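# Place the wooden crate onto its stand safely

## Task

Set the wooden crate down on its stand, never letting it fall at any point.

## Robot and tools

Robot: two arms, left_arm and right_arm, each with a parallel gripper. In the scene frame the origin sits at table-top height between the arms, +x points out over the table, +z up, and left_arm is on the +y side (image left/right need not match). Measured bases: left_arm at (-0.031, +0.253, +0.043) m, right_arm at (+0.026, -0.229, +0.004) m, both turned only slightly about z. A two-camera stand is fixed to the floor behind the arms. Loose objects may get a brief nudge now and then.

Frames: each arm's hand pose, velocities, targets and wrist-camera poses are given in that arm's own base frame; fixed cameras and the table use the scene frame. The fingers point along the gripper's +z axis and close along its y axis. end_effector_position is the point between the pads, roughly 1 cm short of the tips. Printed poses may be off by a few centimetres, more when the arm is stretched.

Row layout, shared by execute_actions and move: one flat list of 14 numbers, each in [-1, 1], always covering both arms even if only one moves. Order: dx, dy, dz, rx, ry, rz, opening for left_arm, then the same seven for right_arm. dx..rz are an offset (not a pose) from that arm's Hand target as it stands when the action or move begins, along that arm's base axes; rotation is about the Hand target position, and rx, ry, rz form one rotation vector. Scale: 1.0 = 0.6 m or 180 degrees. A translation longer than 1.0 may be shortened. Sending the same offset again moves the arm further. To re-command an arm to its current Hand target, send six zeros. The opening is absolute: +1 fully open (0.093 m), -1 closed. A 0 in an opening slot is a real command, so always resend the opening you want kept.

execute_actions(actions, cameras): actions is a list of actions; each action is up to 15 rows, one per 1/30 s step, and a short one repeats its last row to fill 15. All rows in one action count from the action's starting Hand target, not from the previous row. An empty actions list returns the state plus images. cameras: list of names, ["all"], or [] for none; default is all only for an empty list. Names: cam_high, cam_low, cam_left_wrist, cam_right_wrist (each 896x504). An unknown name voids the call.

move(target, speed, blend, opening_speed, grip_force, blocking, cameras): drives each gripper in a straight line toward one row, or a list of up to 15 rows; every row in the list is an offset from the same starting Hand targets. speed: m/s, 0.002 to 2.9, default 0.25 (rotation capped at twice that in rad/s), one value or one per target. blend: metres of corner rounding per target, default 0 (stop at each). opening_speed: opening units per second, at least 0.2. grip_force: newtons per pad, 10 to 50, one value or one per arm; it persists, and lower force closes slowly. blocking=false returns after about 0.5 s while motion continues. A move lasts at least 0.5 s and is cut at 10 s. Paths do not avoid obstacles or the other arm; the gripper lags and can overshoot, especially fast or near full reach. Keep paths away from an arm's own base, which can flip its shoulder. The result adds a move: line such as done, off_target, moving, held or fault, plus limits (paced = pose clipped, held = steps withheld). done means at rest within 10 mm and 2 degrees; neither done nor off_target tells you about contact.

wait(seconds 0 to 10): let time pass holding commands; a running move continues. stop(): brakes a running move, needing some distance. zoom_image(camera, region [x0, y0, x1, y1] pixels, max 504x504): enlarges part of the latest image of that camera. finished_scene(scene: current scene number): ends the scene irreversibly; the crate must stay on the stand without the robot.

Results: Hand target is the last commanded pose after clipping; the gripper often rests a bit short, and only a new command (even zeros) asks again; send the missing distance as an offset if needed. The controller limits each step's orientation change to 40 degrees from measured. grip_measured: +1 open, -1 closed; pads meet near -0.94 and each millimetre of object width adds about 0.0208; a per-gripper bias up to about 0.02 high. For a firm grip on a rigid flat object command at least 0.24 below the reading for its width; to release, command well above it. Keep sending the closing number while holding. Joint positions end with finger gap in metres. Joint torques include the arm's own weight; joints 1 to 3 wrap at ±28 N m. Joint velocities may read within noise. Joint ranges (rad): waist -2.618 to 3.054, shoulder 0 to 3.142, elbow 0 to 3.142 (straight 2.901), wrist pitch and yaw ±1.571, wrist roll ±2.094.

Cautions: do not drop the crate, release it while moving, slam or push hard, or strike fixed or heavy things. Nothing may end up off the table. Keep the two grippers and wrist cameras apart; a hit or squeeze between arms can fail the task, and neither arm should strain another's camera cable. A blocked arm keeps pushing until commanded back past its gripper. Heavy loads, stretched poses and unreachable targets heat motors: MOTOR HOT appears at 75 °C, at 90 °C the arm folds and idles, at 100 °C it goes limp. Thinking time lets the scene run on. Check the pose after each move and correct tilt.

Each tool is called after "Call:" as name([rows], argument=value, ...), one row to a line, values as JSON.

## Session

Call:
execute_actions(actions=[])

Call:
zoom_image(camera="cam_low", region=[380, 20, 700, 310])

Call:
zoom_image(camera="cam_high", region=[340, 160, 540, 440])

Scene clock: 0.00 s.
left_arm: end_effector_position=(+0.2379, -0.0965, +0.2552) grip_measured=+1.000 end_effector_quat_wxyz=(+0.483, +0.170, +0.841, -0.175) | right_arm: end_effector_position=(+0.2057, +0.0933, +0.2735) grip_measured=+1.000 end_effector_quat_wxyz=(+0.483, -0.209, +0.829, +0.191)
Joint positions: left_arm=[-0.172 0.677 0.814 -0.66 0.328 0.036 0.093] | right_arm=[0.07 0.606 0.888 -0.831 -0.486 -0.148 0.093]
Joint velocities: within noise
Joint torques (N m): no reading
Motor temperatures (°C): left_arm=[28 33 35 32 26 28 26] | right_arm=[31 29 37 33 36 26 28]
Heat: left arm: 35 °C; right arm: 37 °C.
Hand target: left_arm +0.2395, -0.0970, +0.2647; +0.495, +0.172, +0.834, -0.175 | right_arm +0.2060, +0.0933, +0.2774; +0.487, -0.210, +0.826, +0.191
Tool commands: left_gripper/opening=+1.0 right_gripper/opening=+1.0

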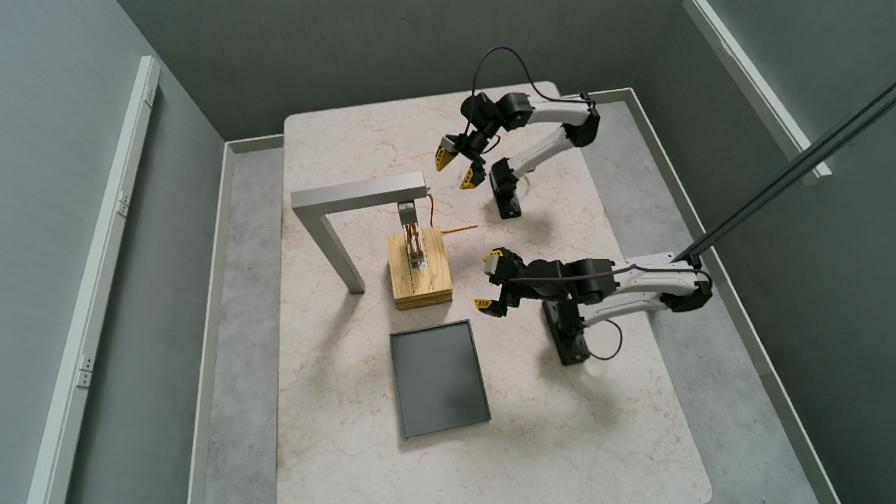

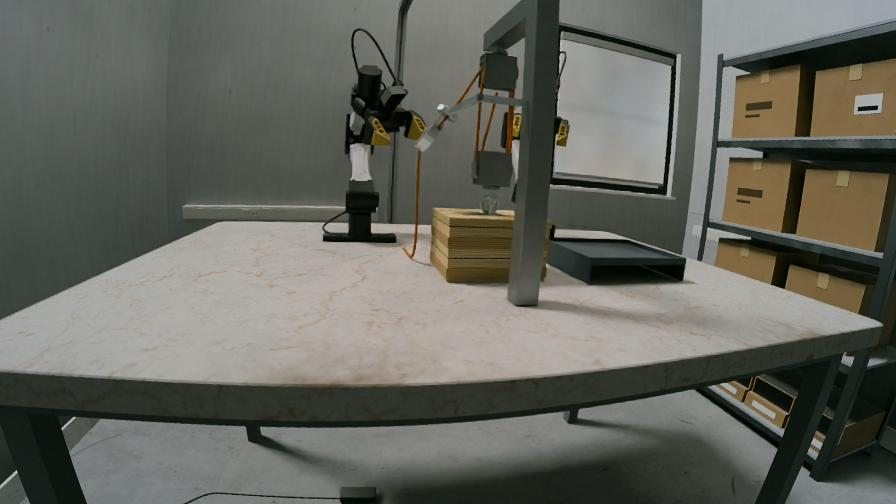

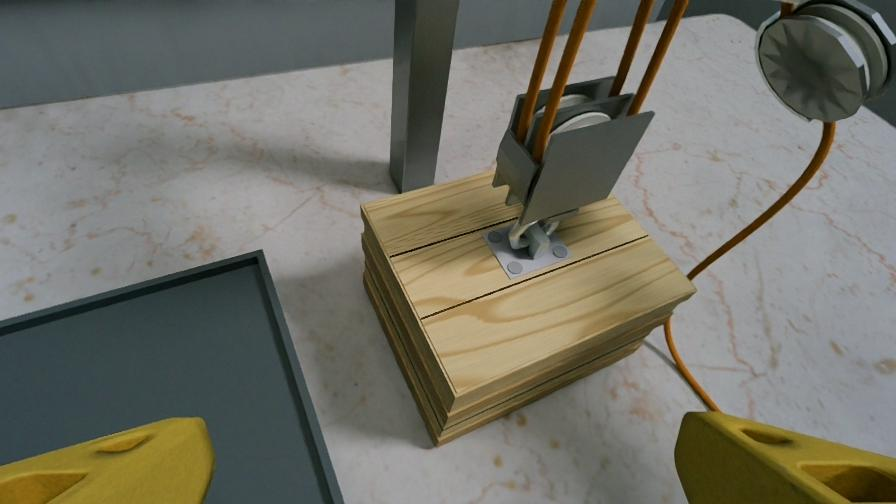

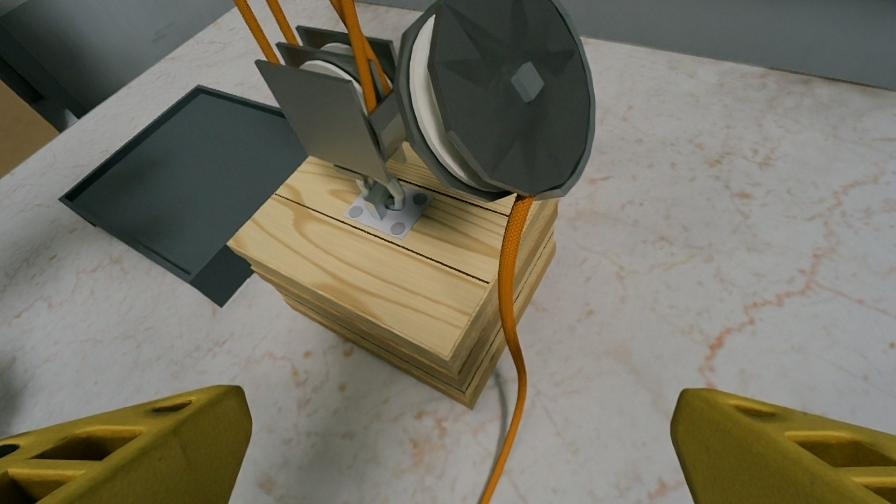

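Scaled by 1.575 from the camera's 896x504 image, which has a finer 1280x720 frame.

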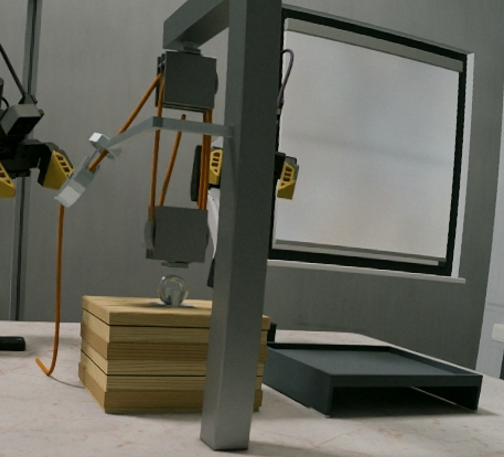

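Scaled by 1.800 from the camera's 896x504 image, which has a finer 1280x720 frame.

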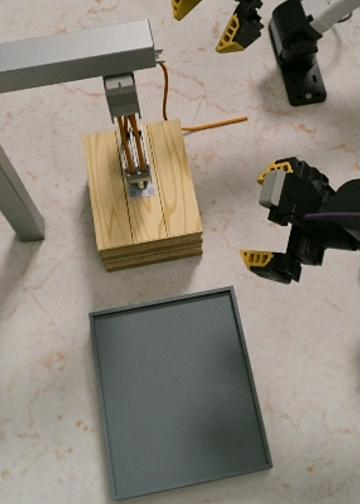

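Call:
move([
  [0.10,0.41,0.06,-0.177,0.370,0.555,1,0.017,-0.025,-0.106,0.042,-0.147,-0.046,1],
  [0.234,0.72,-0.108,-0.177,0.370,0.555,1,0.094,0.0133,-0.136,0.042,-0.147,-0.046,1],
  [0.26,0.72,-0.248,-0.177,0.370,0.555,1,0.116,0.035,-0.171,0.042,-0.147,-0.046,1],
  [0.26,0.72,-0.248,-0.177,0.370,0.555,1,0.116,0.0433,-0.2007,0.042,-0.147,-0.046,1],
], speed=0.3, blend=[0.03,0.01,0.01,0], cameras=["all"])

Scene clock: 9.37 s.
left_arm: end_effector_position=(+0.3918, +0.3316, +0.1020) grip_measured=+1.000 end_effector_quat_wxyz=(-0.065, +0.709, -0.702, +0.012) | right_arm: end_effector_position=(+0.2757, +0.1220, +0.1580) grip_measured=+1.000 end_effector_quat_wxyz=(+0.679, -0.164, +0.698, +0.158)
Joint positions: left_arm=[0.707 2.614 2.763 -1.588 0.013 -0.874 0.093] | right_arm=[0.362 0.958 0.008 0.92 -0.097 -0.006 0.093]
Joint torques (N m): left_arm=[-0.46 -13.74 8.18 0.76 -0.22 0.03] | right_arm=[-0.28 -0.29 4.98 2.34 0.18 0.03]
Heat: left arm: 37 °C; right arm: 38 °C.
Hand target: left_arm +0.3954, +0.3352, +0.1159; +0.000, +0.707, -0.707, +0.000 | right_arm +0.2756, +0.1193, +0.1571; +0.688, -0.156, +0.692, +0.156
Off the commanded pose: left_arm 0.015 m, 8 deg | right_arm 0.003 m, 2 deg.
joint read past its limit (left arm) — joint 4 (wrist pitch), lower limit.
joint sent to its limit (left arm) — joint 4 (wrist pitch), lower limit. The joint targets are off in orientation, not in position.
joint sent to its limit (right arm) — joint 3 (elbow), lower limit, where the elbow is as bent as it goes. The joint targets still meet the commanded pose.
move: off_target (left_arm); blend cut to 0.0093 m at target 3

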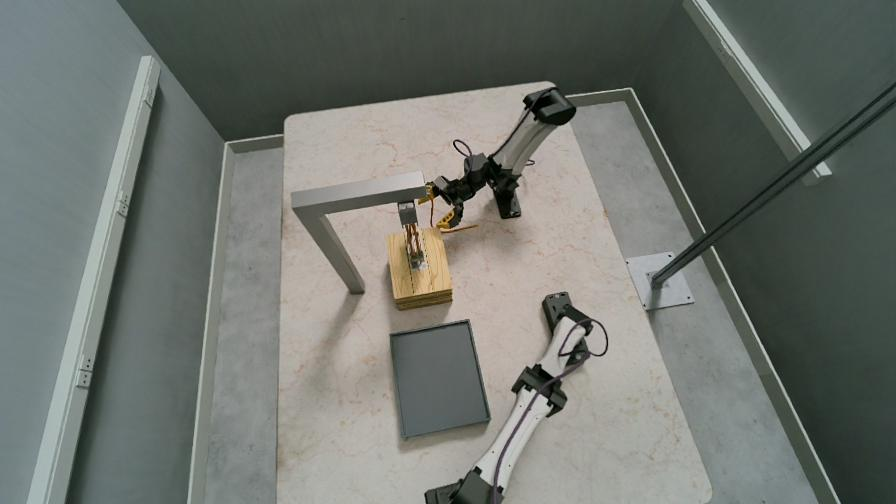

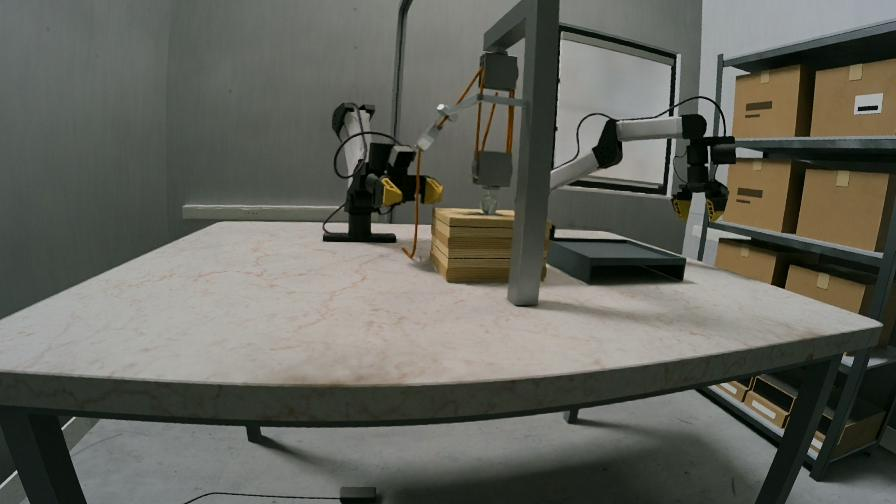

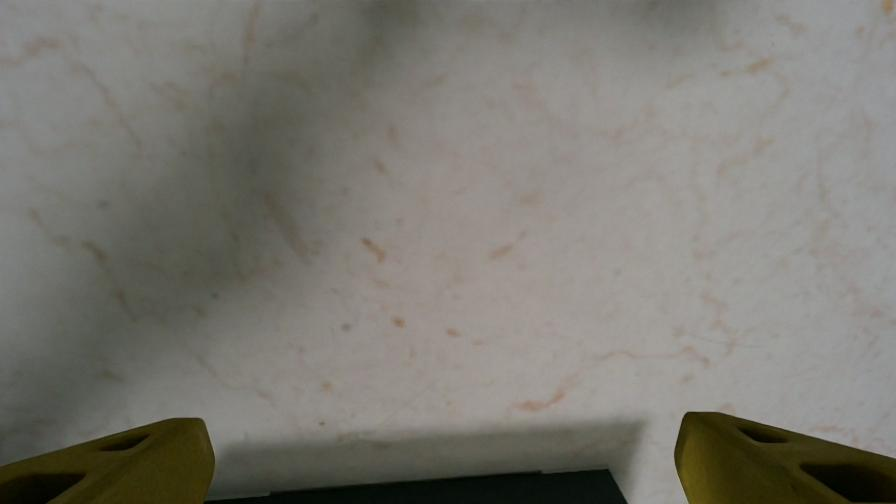

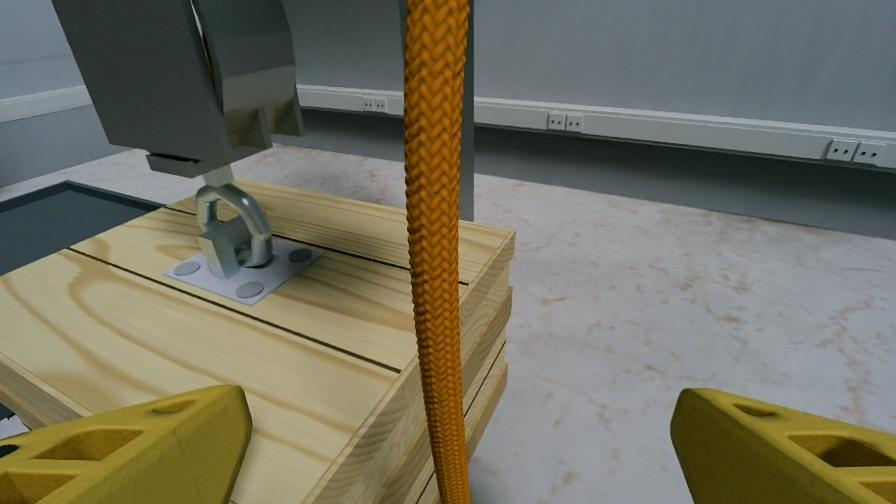

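Call:
move([
  [0,0,0,0,0,0,1,0,0,0,0,0,0,-1],
  [0,0,0,0,0,0,1,-0.027,-0.167,0.013,-0.2486,-0.0348,-0.084,-1],
  [0,0,0,0,0,0,1,-0.027,-0.30,0.013,-0.328,-0.046,-0.08,-1],
  [-0.03,-0.042,-0.08,0,0,0,1,-0.057,-0.50,0.093,-0.328,-0.046,-0.08,-1],
  [-0.035,-0.042,-0.16,0,0,0,1,-0.107,-0.80,0.143,-0.335,0.07,-0.279,-1],
], speed=0.15, opening_speed=1.2, blend=[0,0.02,0.03,0.03,0], cameras=["all"])

Scene clock: 25.20 s.
left_arm: end_effector_position=(+0.3678, +0.3032, -0.0056) grip_measured=+1.000 end_effector_quat_wxyz=(+0.035, +0.706, -0.707, +0.003) | right_arm: end_effector_position=(+0.2159, -0.2262, +0.2504) grip_measured=-0.961 end_effector_quat_wxyz=(+0.599, -0.306, +0.683, -0.284)
Joint positions: left_arm=[0.694 2.571 2.252 -1.321 0.013 -0.875 0.093] | right_arm=[-1.355 1.163 0.719 -0.034 -1.305 -1.327 0]
Joint torques (N m): left_arm=[-0.32 -17.63 5.65 0.49 -0.22 -0.05] | right_arm=[-8.27 1.31 11.28 2.69 4.19 0.33]
Motor temperatures (°C): left_arm=[28 42 40 33 26 28 26] | right_arm=[32 29 40 37 38 26 29]
Heat: left arm: 42 °C; right arm: 40 °C.
Hand target: left_arm +0.3744, +0.3099, +0.0199; +0.000, +0.707, -0.707, +0.000 | right_arm +0.2115, -0.3607, +0.2429; +0.446, -0.158, +0.740, -0.478
Off the commanded pose: left_arm 0.027 m, 4 deg | right_arm 0.135 m, 34 deg.
move: off_target (left_arm, right_arm)

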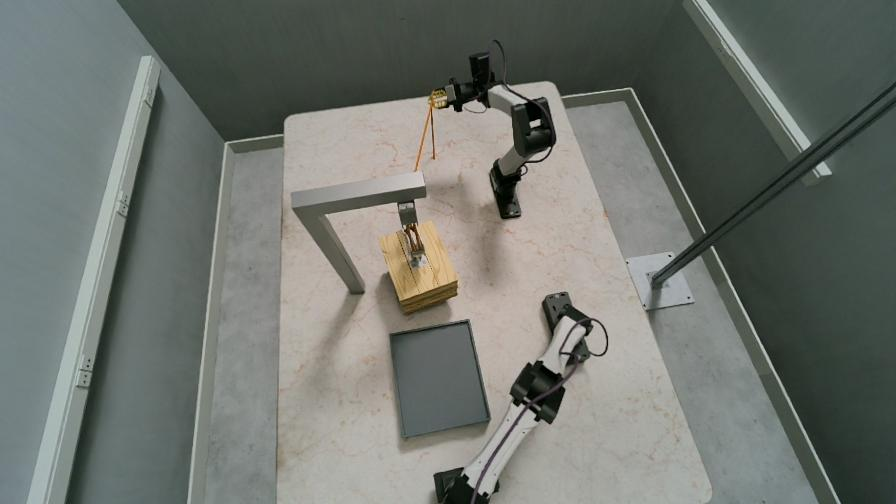

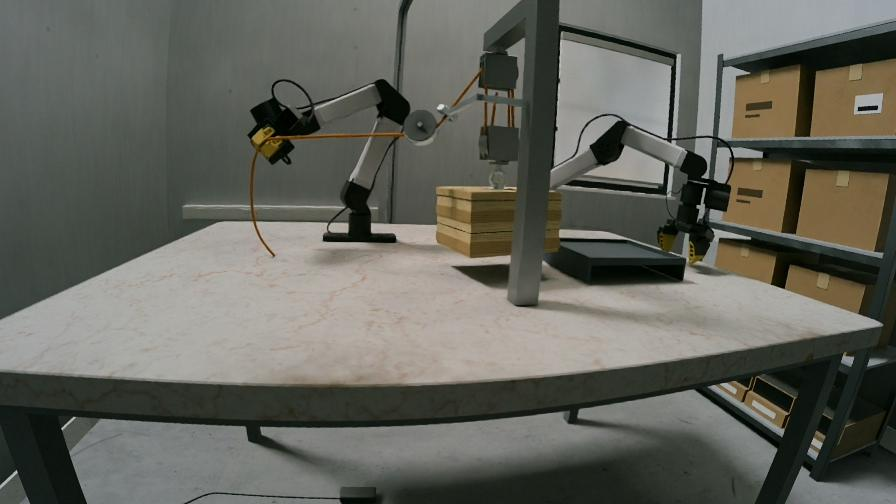

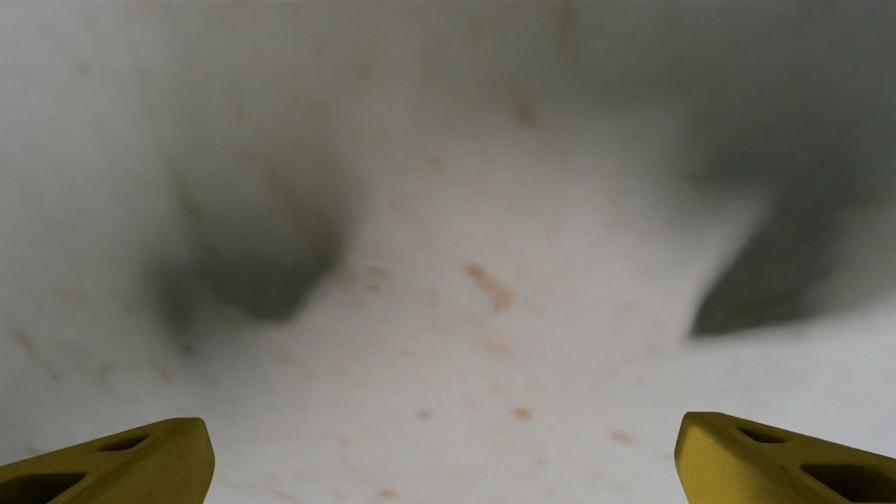

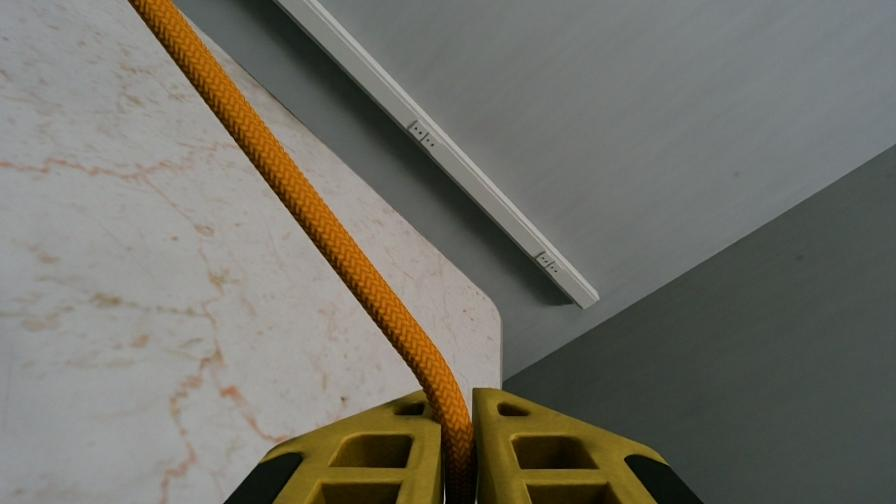

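Call:
move([
  [0,-0.02,-0.015,0,0,0,1,-0.03,-0.19,0,0,0,-0.03,-1],
  [0.001,-0.2665,-0.02,0,0,0,1,-0.03,-0.19,0,0,0,-0.03,-1],
  [-0.004,-0.3665,-0.025,0,0,0.067,1,-0.03,-0.19,0,0,0,-0.03,-1],
], speed=[0.12,0.1,0.1], blend=[0.01,0.02,0], cameras=["all"])

Call:
zoom_image(camera="cam_high", region=[340, 200, 520, 440])

Call:
zoom_image(camera="cam_low", region=[400, 130, 700, 310])

Scene clock: 33.73 s.
left_arm: end_effector_position=(+0.3604, +0.0950, -0.0094) grip_measured=+1.000 end_effector_quat_wxyz=(+0.021, +0.771, -0.636, -0.027) | right_arm: end_effector_position=(+0.2188, -0.3400, +0.2552) grip_measured=-0.961 end_effector_quat_wxyz=(+0.581, -0.271, +0.708, -0.296)
Joint positions: left_arm=[0.249 2.127 1.456 -0.966 -0.019 -1.514 0.093] | right_arm=[-1.407 1.562 1.08 -0.037 -1.264 -1.335 0]
Joint torques (N m): left_arm=[-1.14 -13.39 5.19 0.57 0.14 -0.31] | right_arm=[-7.84 -1.77 10.99 2.99 4.08 0.35]
Motor temperatures (°C): left_arm=[28 45 40 33 26 28 26] | right_arm=[34 29 43 40 44 26 29]
Heat: left arm: 45 °C; right arm: 44 °C.
Hand target: left_arm +0.3720, +0.0899, +0.0049; +0.000, +0.778, -0.629, +0.000 | right_arm +0.1934, -0.4748, +0.2429; +0.423, -0.123, +0.747, -0.498
Off the commanded pose: left_arm 0.019 m, 4 deg | right_arm 0.138 m, 34 deg.
move: off_target (left_arm, right_arm)

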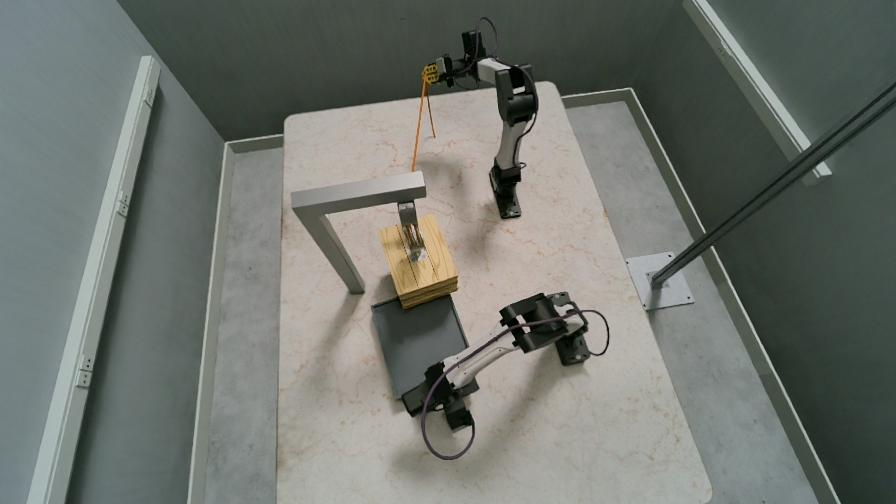

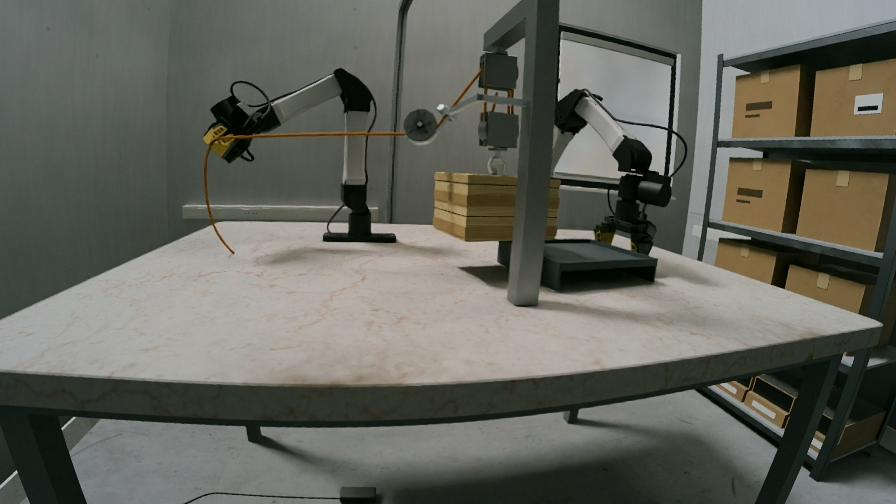

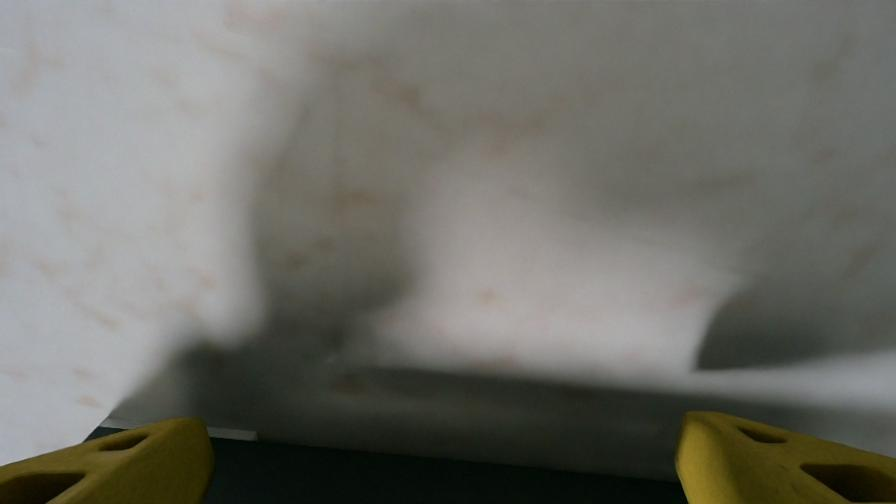

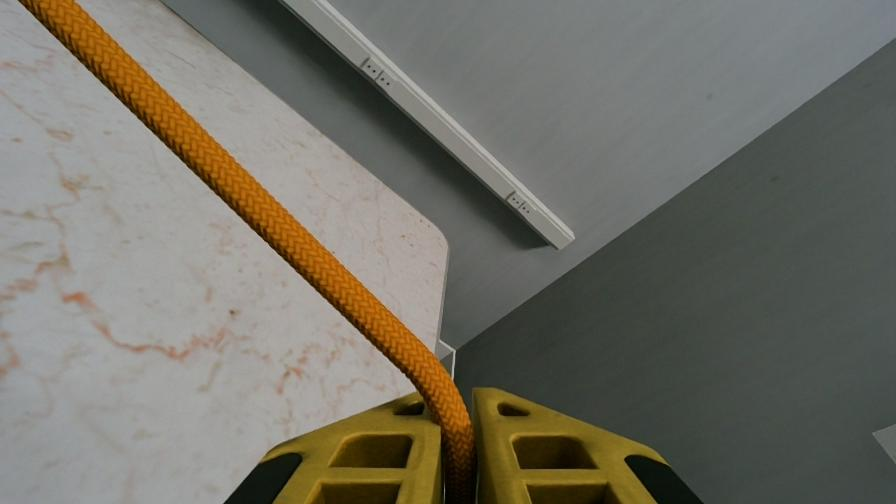

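Scaled by 2.100 from the camera's 896x504 image, which has a finer 1280x720 frame.

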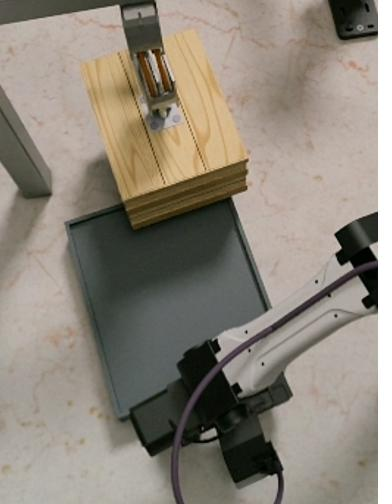

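Scaled by 1.680 from the camera's 896x504 image, which has a finer 1280x720 frame.

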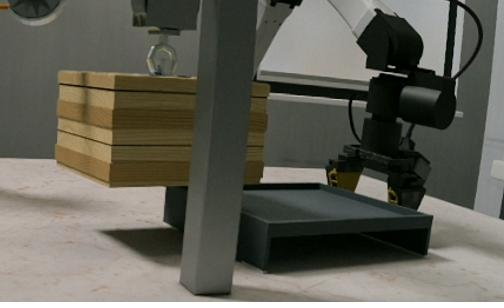

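Call:
move(target=[-0.025,-0.3365,-0.005,0,0,0.008,1,0,0,0,0,0,0,-1], speed=0.08, cameras=["cam_high","cam_left_wrist"])

Call:
zoom_image(camera="cam_high", region=[340, 200, 520, 360])

Scene clock: 41.10 s.
left_arm: end_effector_position=(+0.2821, -0.0416, +0.0124) grip_measured=+1.000 end_effector_quat_wxyz=(+0.002, +0.781, -0.596, -0.187) | right_arm: end_effector_position=(+0.2193, -0.3406, +0.2563) grip_measured=-0.961 end_effector_quat_wxyz=(+0.581, -0.273, +0.707, -0.299)
Joint positions: left_arm=[-0.233 2.041 1.348 -1.226 -0.147 -2.097 0.093] | right_arm=[-1.406 1.562 1.08 -0.026 -1.263 -1.331 0]
Joint torques (N m): left_arm=[-6.49 -11.22 10.91 2.26 1.48 0.14] | right_arm=[-7.84 -1.74 10.66 2.98 4.11 0.35]
Heat: left arm: 46 °C; right arm: 48 °C.
Hand target: left_arm +0.3571, -0.1119, +0.0019; +0.000, +0.786, -0.619, +0.000 | right_arm +0.1934, -0.4748, +0.2429; +0.423, -0.123, +0.747, -0.498
Off the commanded pose: left_arm 0.103 m, 22 deg | right_arm 0.137 m, 34 deg.
move: off_target (left_arm, right_arm)
Images, in order (width x height): cam_high 896x504, cam_left_wrist 896x504.

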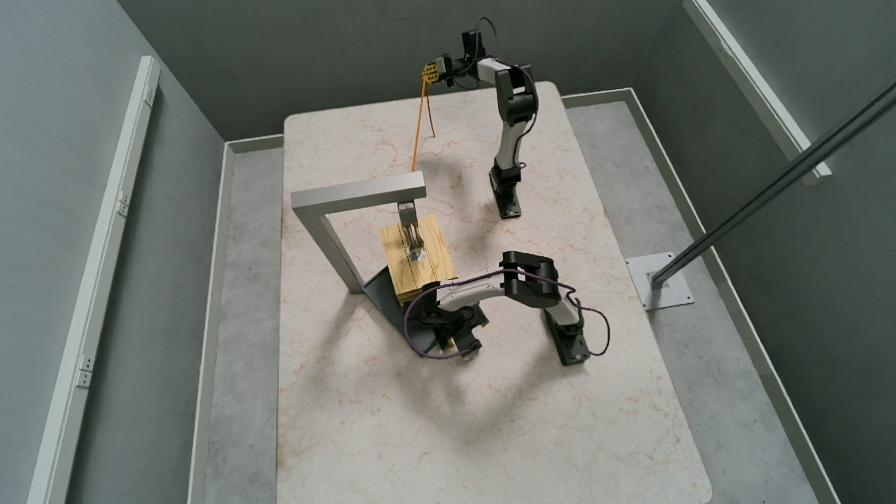

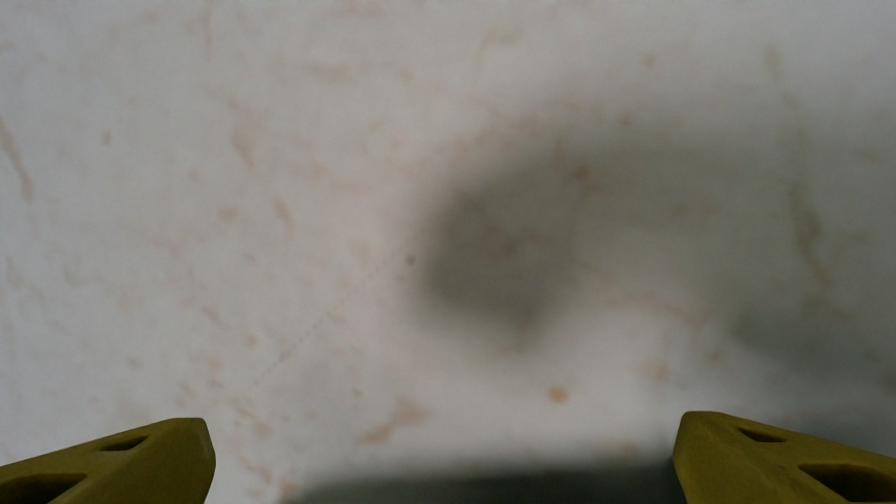

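Scaled by 2.800 from the camera's 896x504 image, which has a finer 1280x720 frame.

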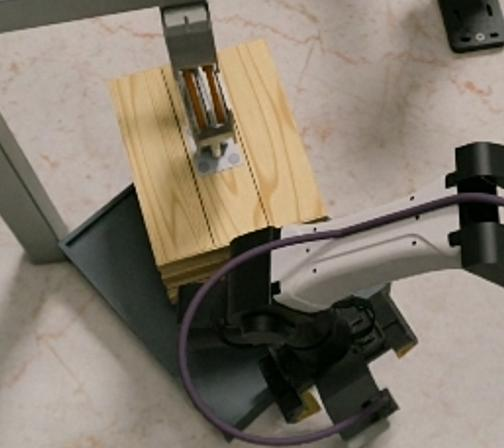

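Call:
move([
  [-0.12,0.22,0.02,0,0,0,1,0,0,0,0,0,0,-1],
  [-0.05,0.5,0.25,0,0,-0.06,1,0,0,0,0,0,0,-1],
], speed=0.2, blend=[0.02,0], cameras=["cam_high","cam_low","cam_left_wrist"])

Call:
zoom_image(camera="cam_high", region=[340, 200, 520, 400])

Call:
zoom_image(camera="cam_low", region=[400, 130, 700, 310])

Scene clock: 45.33 s.
left_arm: end_effector_position=(+0.3228, +0.1866, +0.1469) grip_measured=+1.000 end_effector_quat_wxyz=(+0.006, +0.726, -0.687, -0.003) | right_arm: end_effector_position=(+0.2193, -0.3406, +0.2563) grip_measured=-0.961 end_effector_quat_wxyz=(+0.581, -0.273, +0.707, -0.299)
Joint positions: left_arm=[0.523 1.985 1.881 -1.48 -0.003 -1.103 0.093] | right_arm=[-1.406 1.562 1.08 -0.026 -1.263 -1.331 0]
Joint torques (N m): left_arm=[-0.29 -8.39 8.57 0.33 -0.06 0.05] | right_arm=[-7.84 -1.73 10.65 2.98 4.11 0.35]
Motor temperatures (°C): left_arm=[28 46 41 33 26 28 26] | right_arm=[35 29 44 43 50 26 29]
Heat: left arm: 46 °C; right arm: 50 °C.
Hand target: left_arm +0.3271, +0.1880, +0.1519; +0.000, +0.724, -0.690, +0.000 | right_arm +0.1934, -0.4747, +0.2429; +0.423, -0.123, +0.747, -0.498
Off the commanded pose: left_arm 0.007 m, 1 deg | right_arm 0.137 m, 34 deg.
move: off_target (right_arm)
Images, in order (width x height): cam_high 896x504, cam_low 896x504, cam_left_wrist 896x504.

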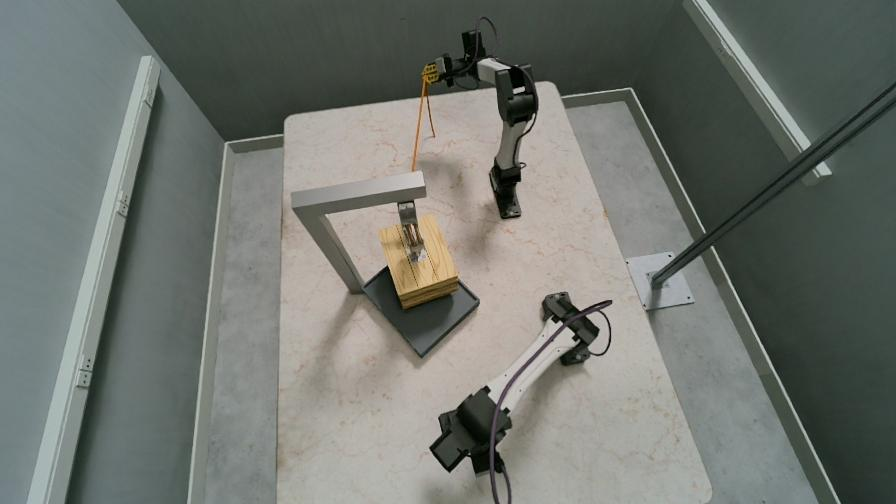

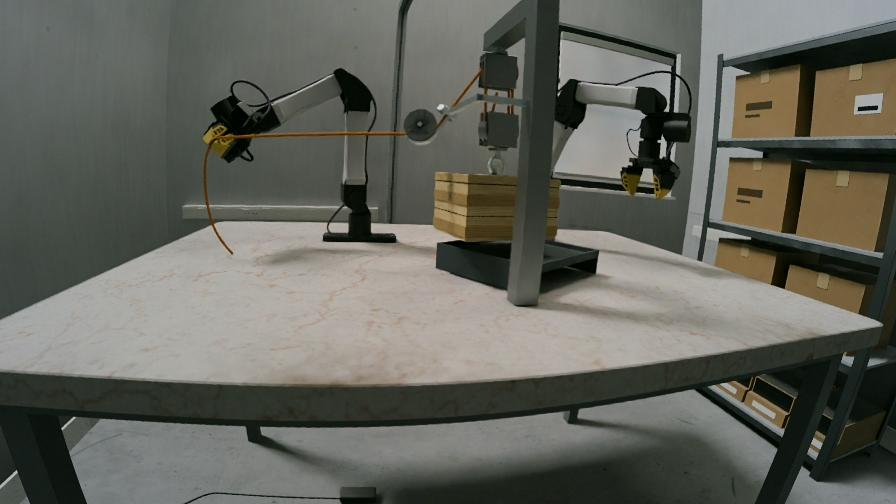

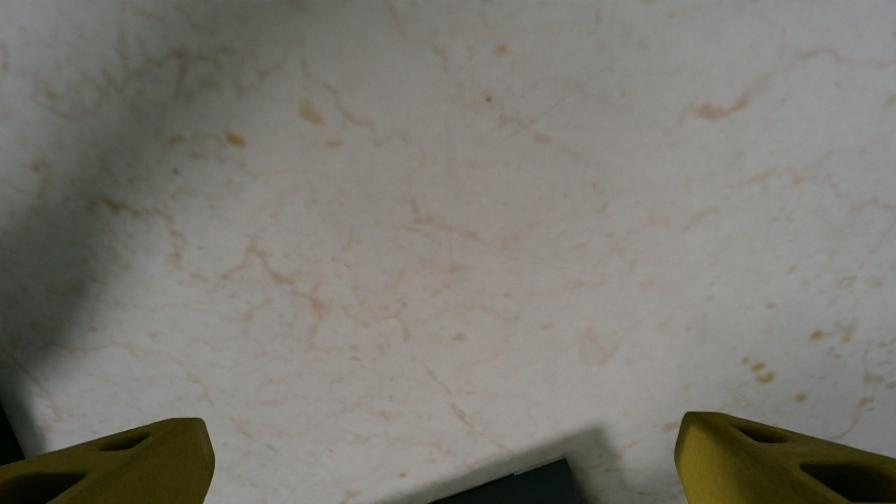

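Scaled by 2.520 from the camera's 896x504 image, which has a finer 1280x720 frame.

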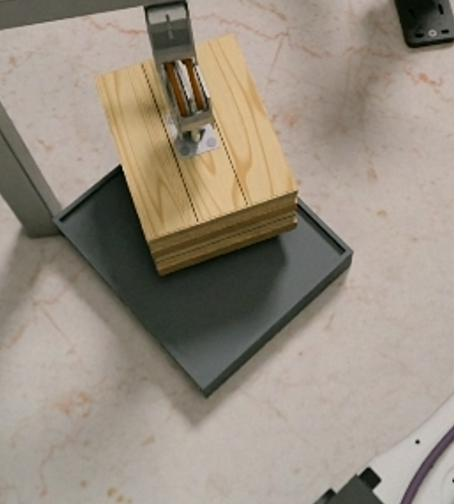

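Scaled by 1.680 from the camera's 896x504 image, which has a finer 1280x720 frame.

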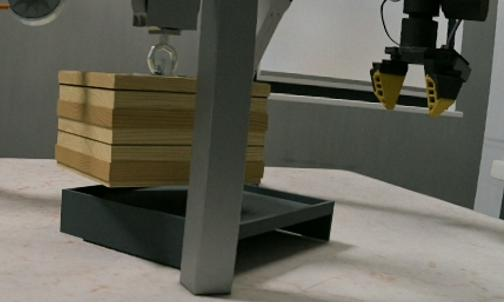

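Call:
move([
  [-0.015,-0.293,-0.08,0,0,0.06,1,0,0,0,0,0,0,-1],
  [-0.015,-0.293,-0.245,0,0,0.06,1,0,0,0,0,0,0,-1],
  [-0.015,-0.39,-0.245,0,0,0.06,1,0,0,0,0,0,0,-1],
], speed=[0.25,0.15,0.05], blend=[0.02,0.005,0], cameras=["cam_high","cam_low","cam_left_wrist"])

Call:
zoom_image(camera="cam_high", region=[340, 200, 520, 400])

Scene clock: 58.47 s.
left_arm: end_effector_position=(+0.3134, -0.0366, +0.0058) grip_measured=+1.000 end_effector_quat_wxyz=(-0.006, +0.792, -0.610, -0.009) | right_arm: end_effector_position=(+0.2194, -0.3406, +0.2563) grip_measured=-0.961 end_effector_quat_wxyz=(+0.581, -0.273, +0.707, -0.299)
Joint positions: left_arm=[-0.126 1.859 1.13 -0.851 -0.018 -1.955 0.093] | right_arm=[-1.406 1.562 1.08 -0.026 -1.263 -1.331 0]
Joint torques (N m): left_arm=[-1.84 -6.28 6.61 0.48 0.09 0.03] | right_arm=[-7.84 -1.74 10.66 2.98 4.11 0.35]
Heat: left arm: 45 °C; right arm: 54 °C.
Hand target: left_arm +0.3181, -0.0460, +0.0049; +0.000, +0.785, -0.619, +0.000 | right_arm +0.1934, -0.4747, +0.2429; +0.423, -0.123, +0.747, -0.498
Off the commanded pose: left_arm 0.011 m, 2 deg | right_arm 0.137 m, 34 deg.
move: off_target (left_arm, right_arm)
Images, in order (width x height): cam_high 896x504, cam_low 896x504, cam_left_wrist 896x504.

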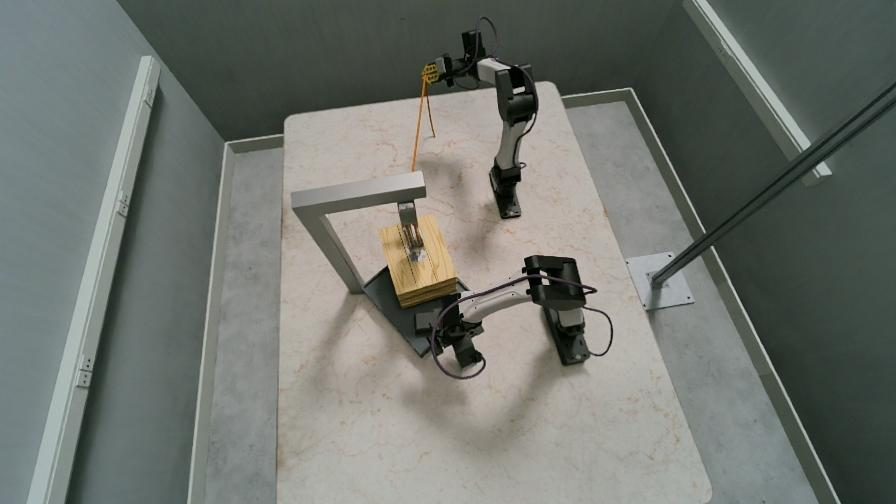

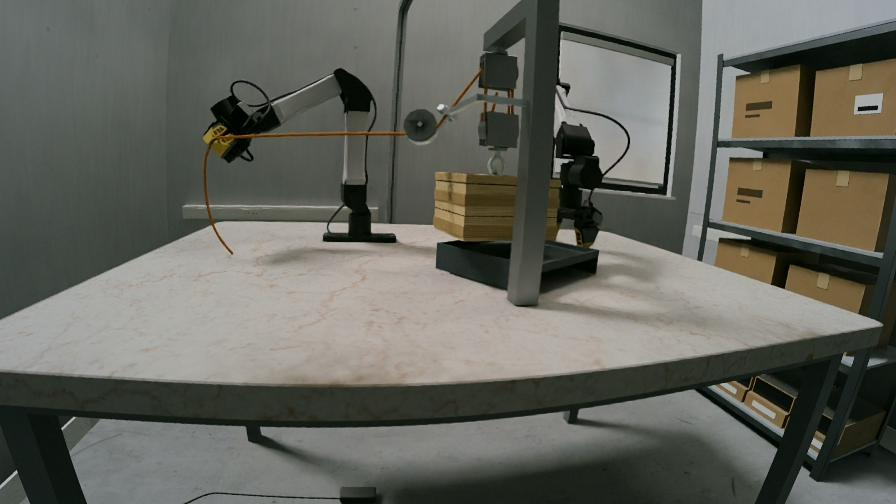

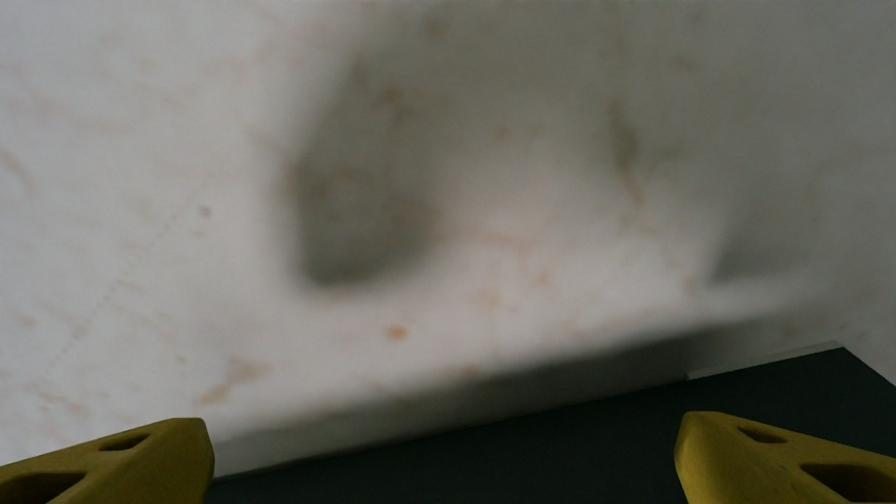

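Scaled by 2.520 from the camera's 896x504 image, which has a finer 1280x720 frame.

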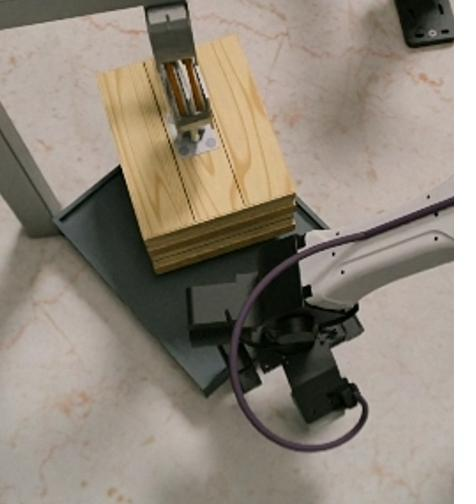

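Call:
move(target=[0.02,-0.08,0,0,0,0,1,0,0,0,0,0,0,-1], speed=0.05, cameras=["cam_high","cam_left_wrist"])

Call:
zoom_image(camera="cam_high", region=[340, 200, 520, 400])

Scene clock: 61.23 s.
left_arm: end_effector_position=(+0.3030, -0.0480, +0.0107) grip_measured=+1.000 end_effector_quat_wxyz=(-0.036, +0.799, -0.595, -0.078) | right_arm: end_effector_position=(+0.2194, -0.3406, +0.2563) grip_measured=-0.961 end_effector_quat_wxyz=(+0.581, -0.273, +0.707, -0.299)
Joint positions: left_arm=[-0.228 1.909 1.208 -0.983 -0.129 -2.096 0.093] | right_arm=[-1.406 1.562 1.08 -0.026 -1.263 -1.331 0]
Joint torques (N m): left_arm=[-4.74 -6.04 8.4 1.18 1.23 0.2] | right_arm=[-7.84 -1.74 10.63 2.98 4.11 0.35]
Motor temperatures (°C): left_arm=[28 45 42 32 26 28 26] | right_arm=[36 29 46 46 55 26 30]
Heat: left arm: 45 °C; right arm: 55 °C.
Hand target: left_arm +0.3302, -0.0939, +0.0049; +0.000, +0.785, -0.619, +0.000 | right_arm +0.1934, -0.4747, +0.2429; +0.423, -0.123, +0.747, -0.498
Off the commanded pose: left_arm 0.054 m, 10 deg | right_arm 0.137 m, 34 deg.
move: off_target (left_arm, right_arm)
Images, in order (width x height): cam_high 896x504, cam_left_wrist 896x504.

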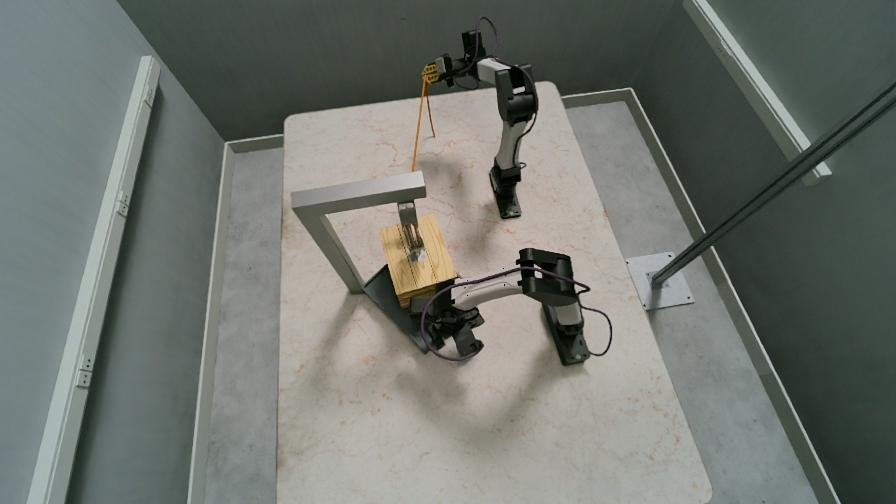

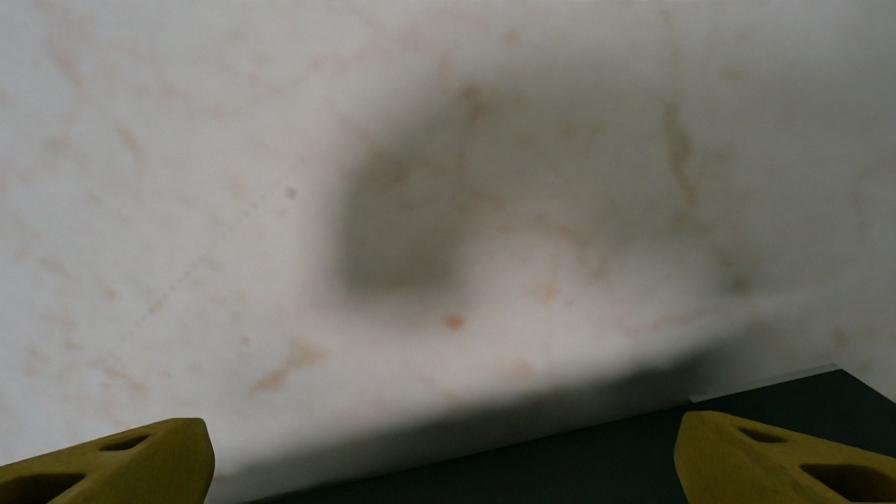

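Scaled by 2.520 from the camera's 896x504 image, which has a finer 1280x720 frame.

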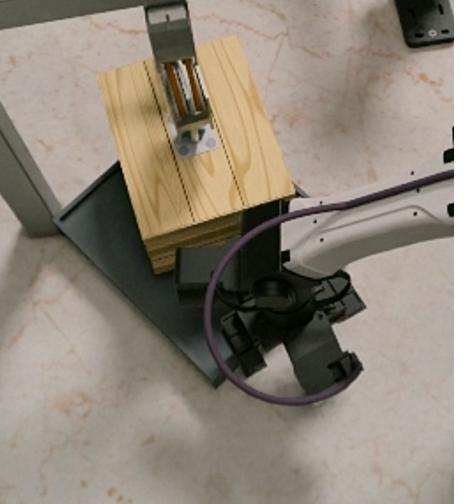

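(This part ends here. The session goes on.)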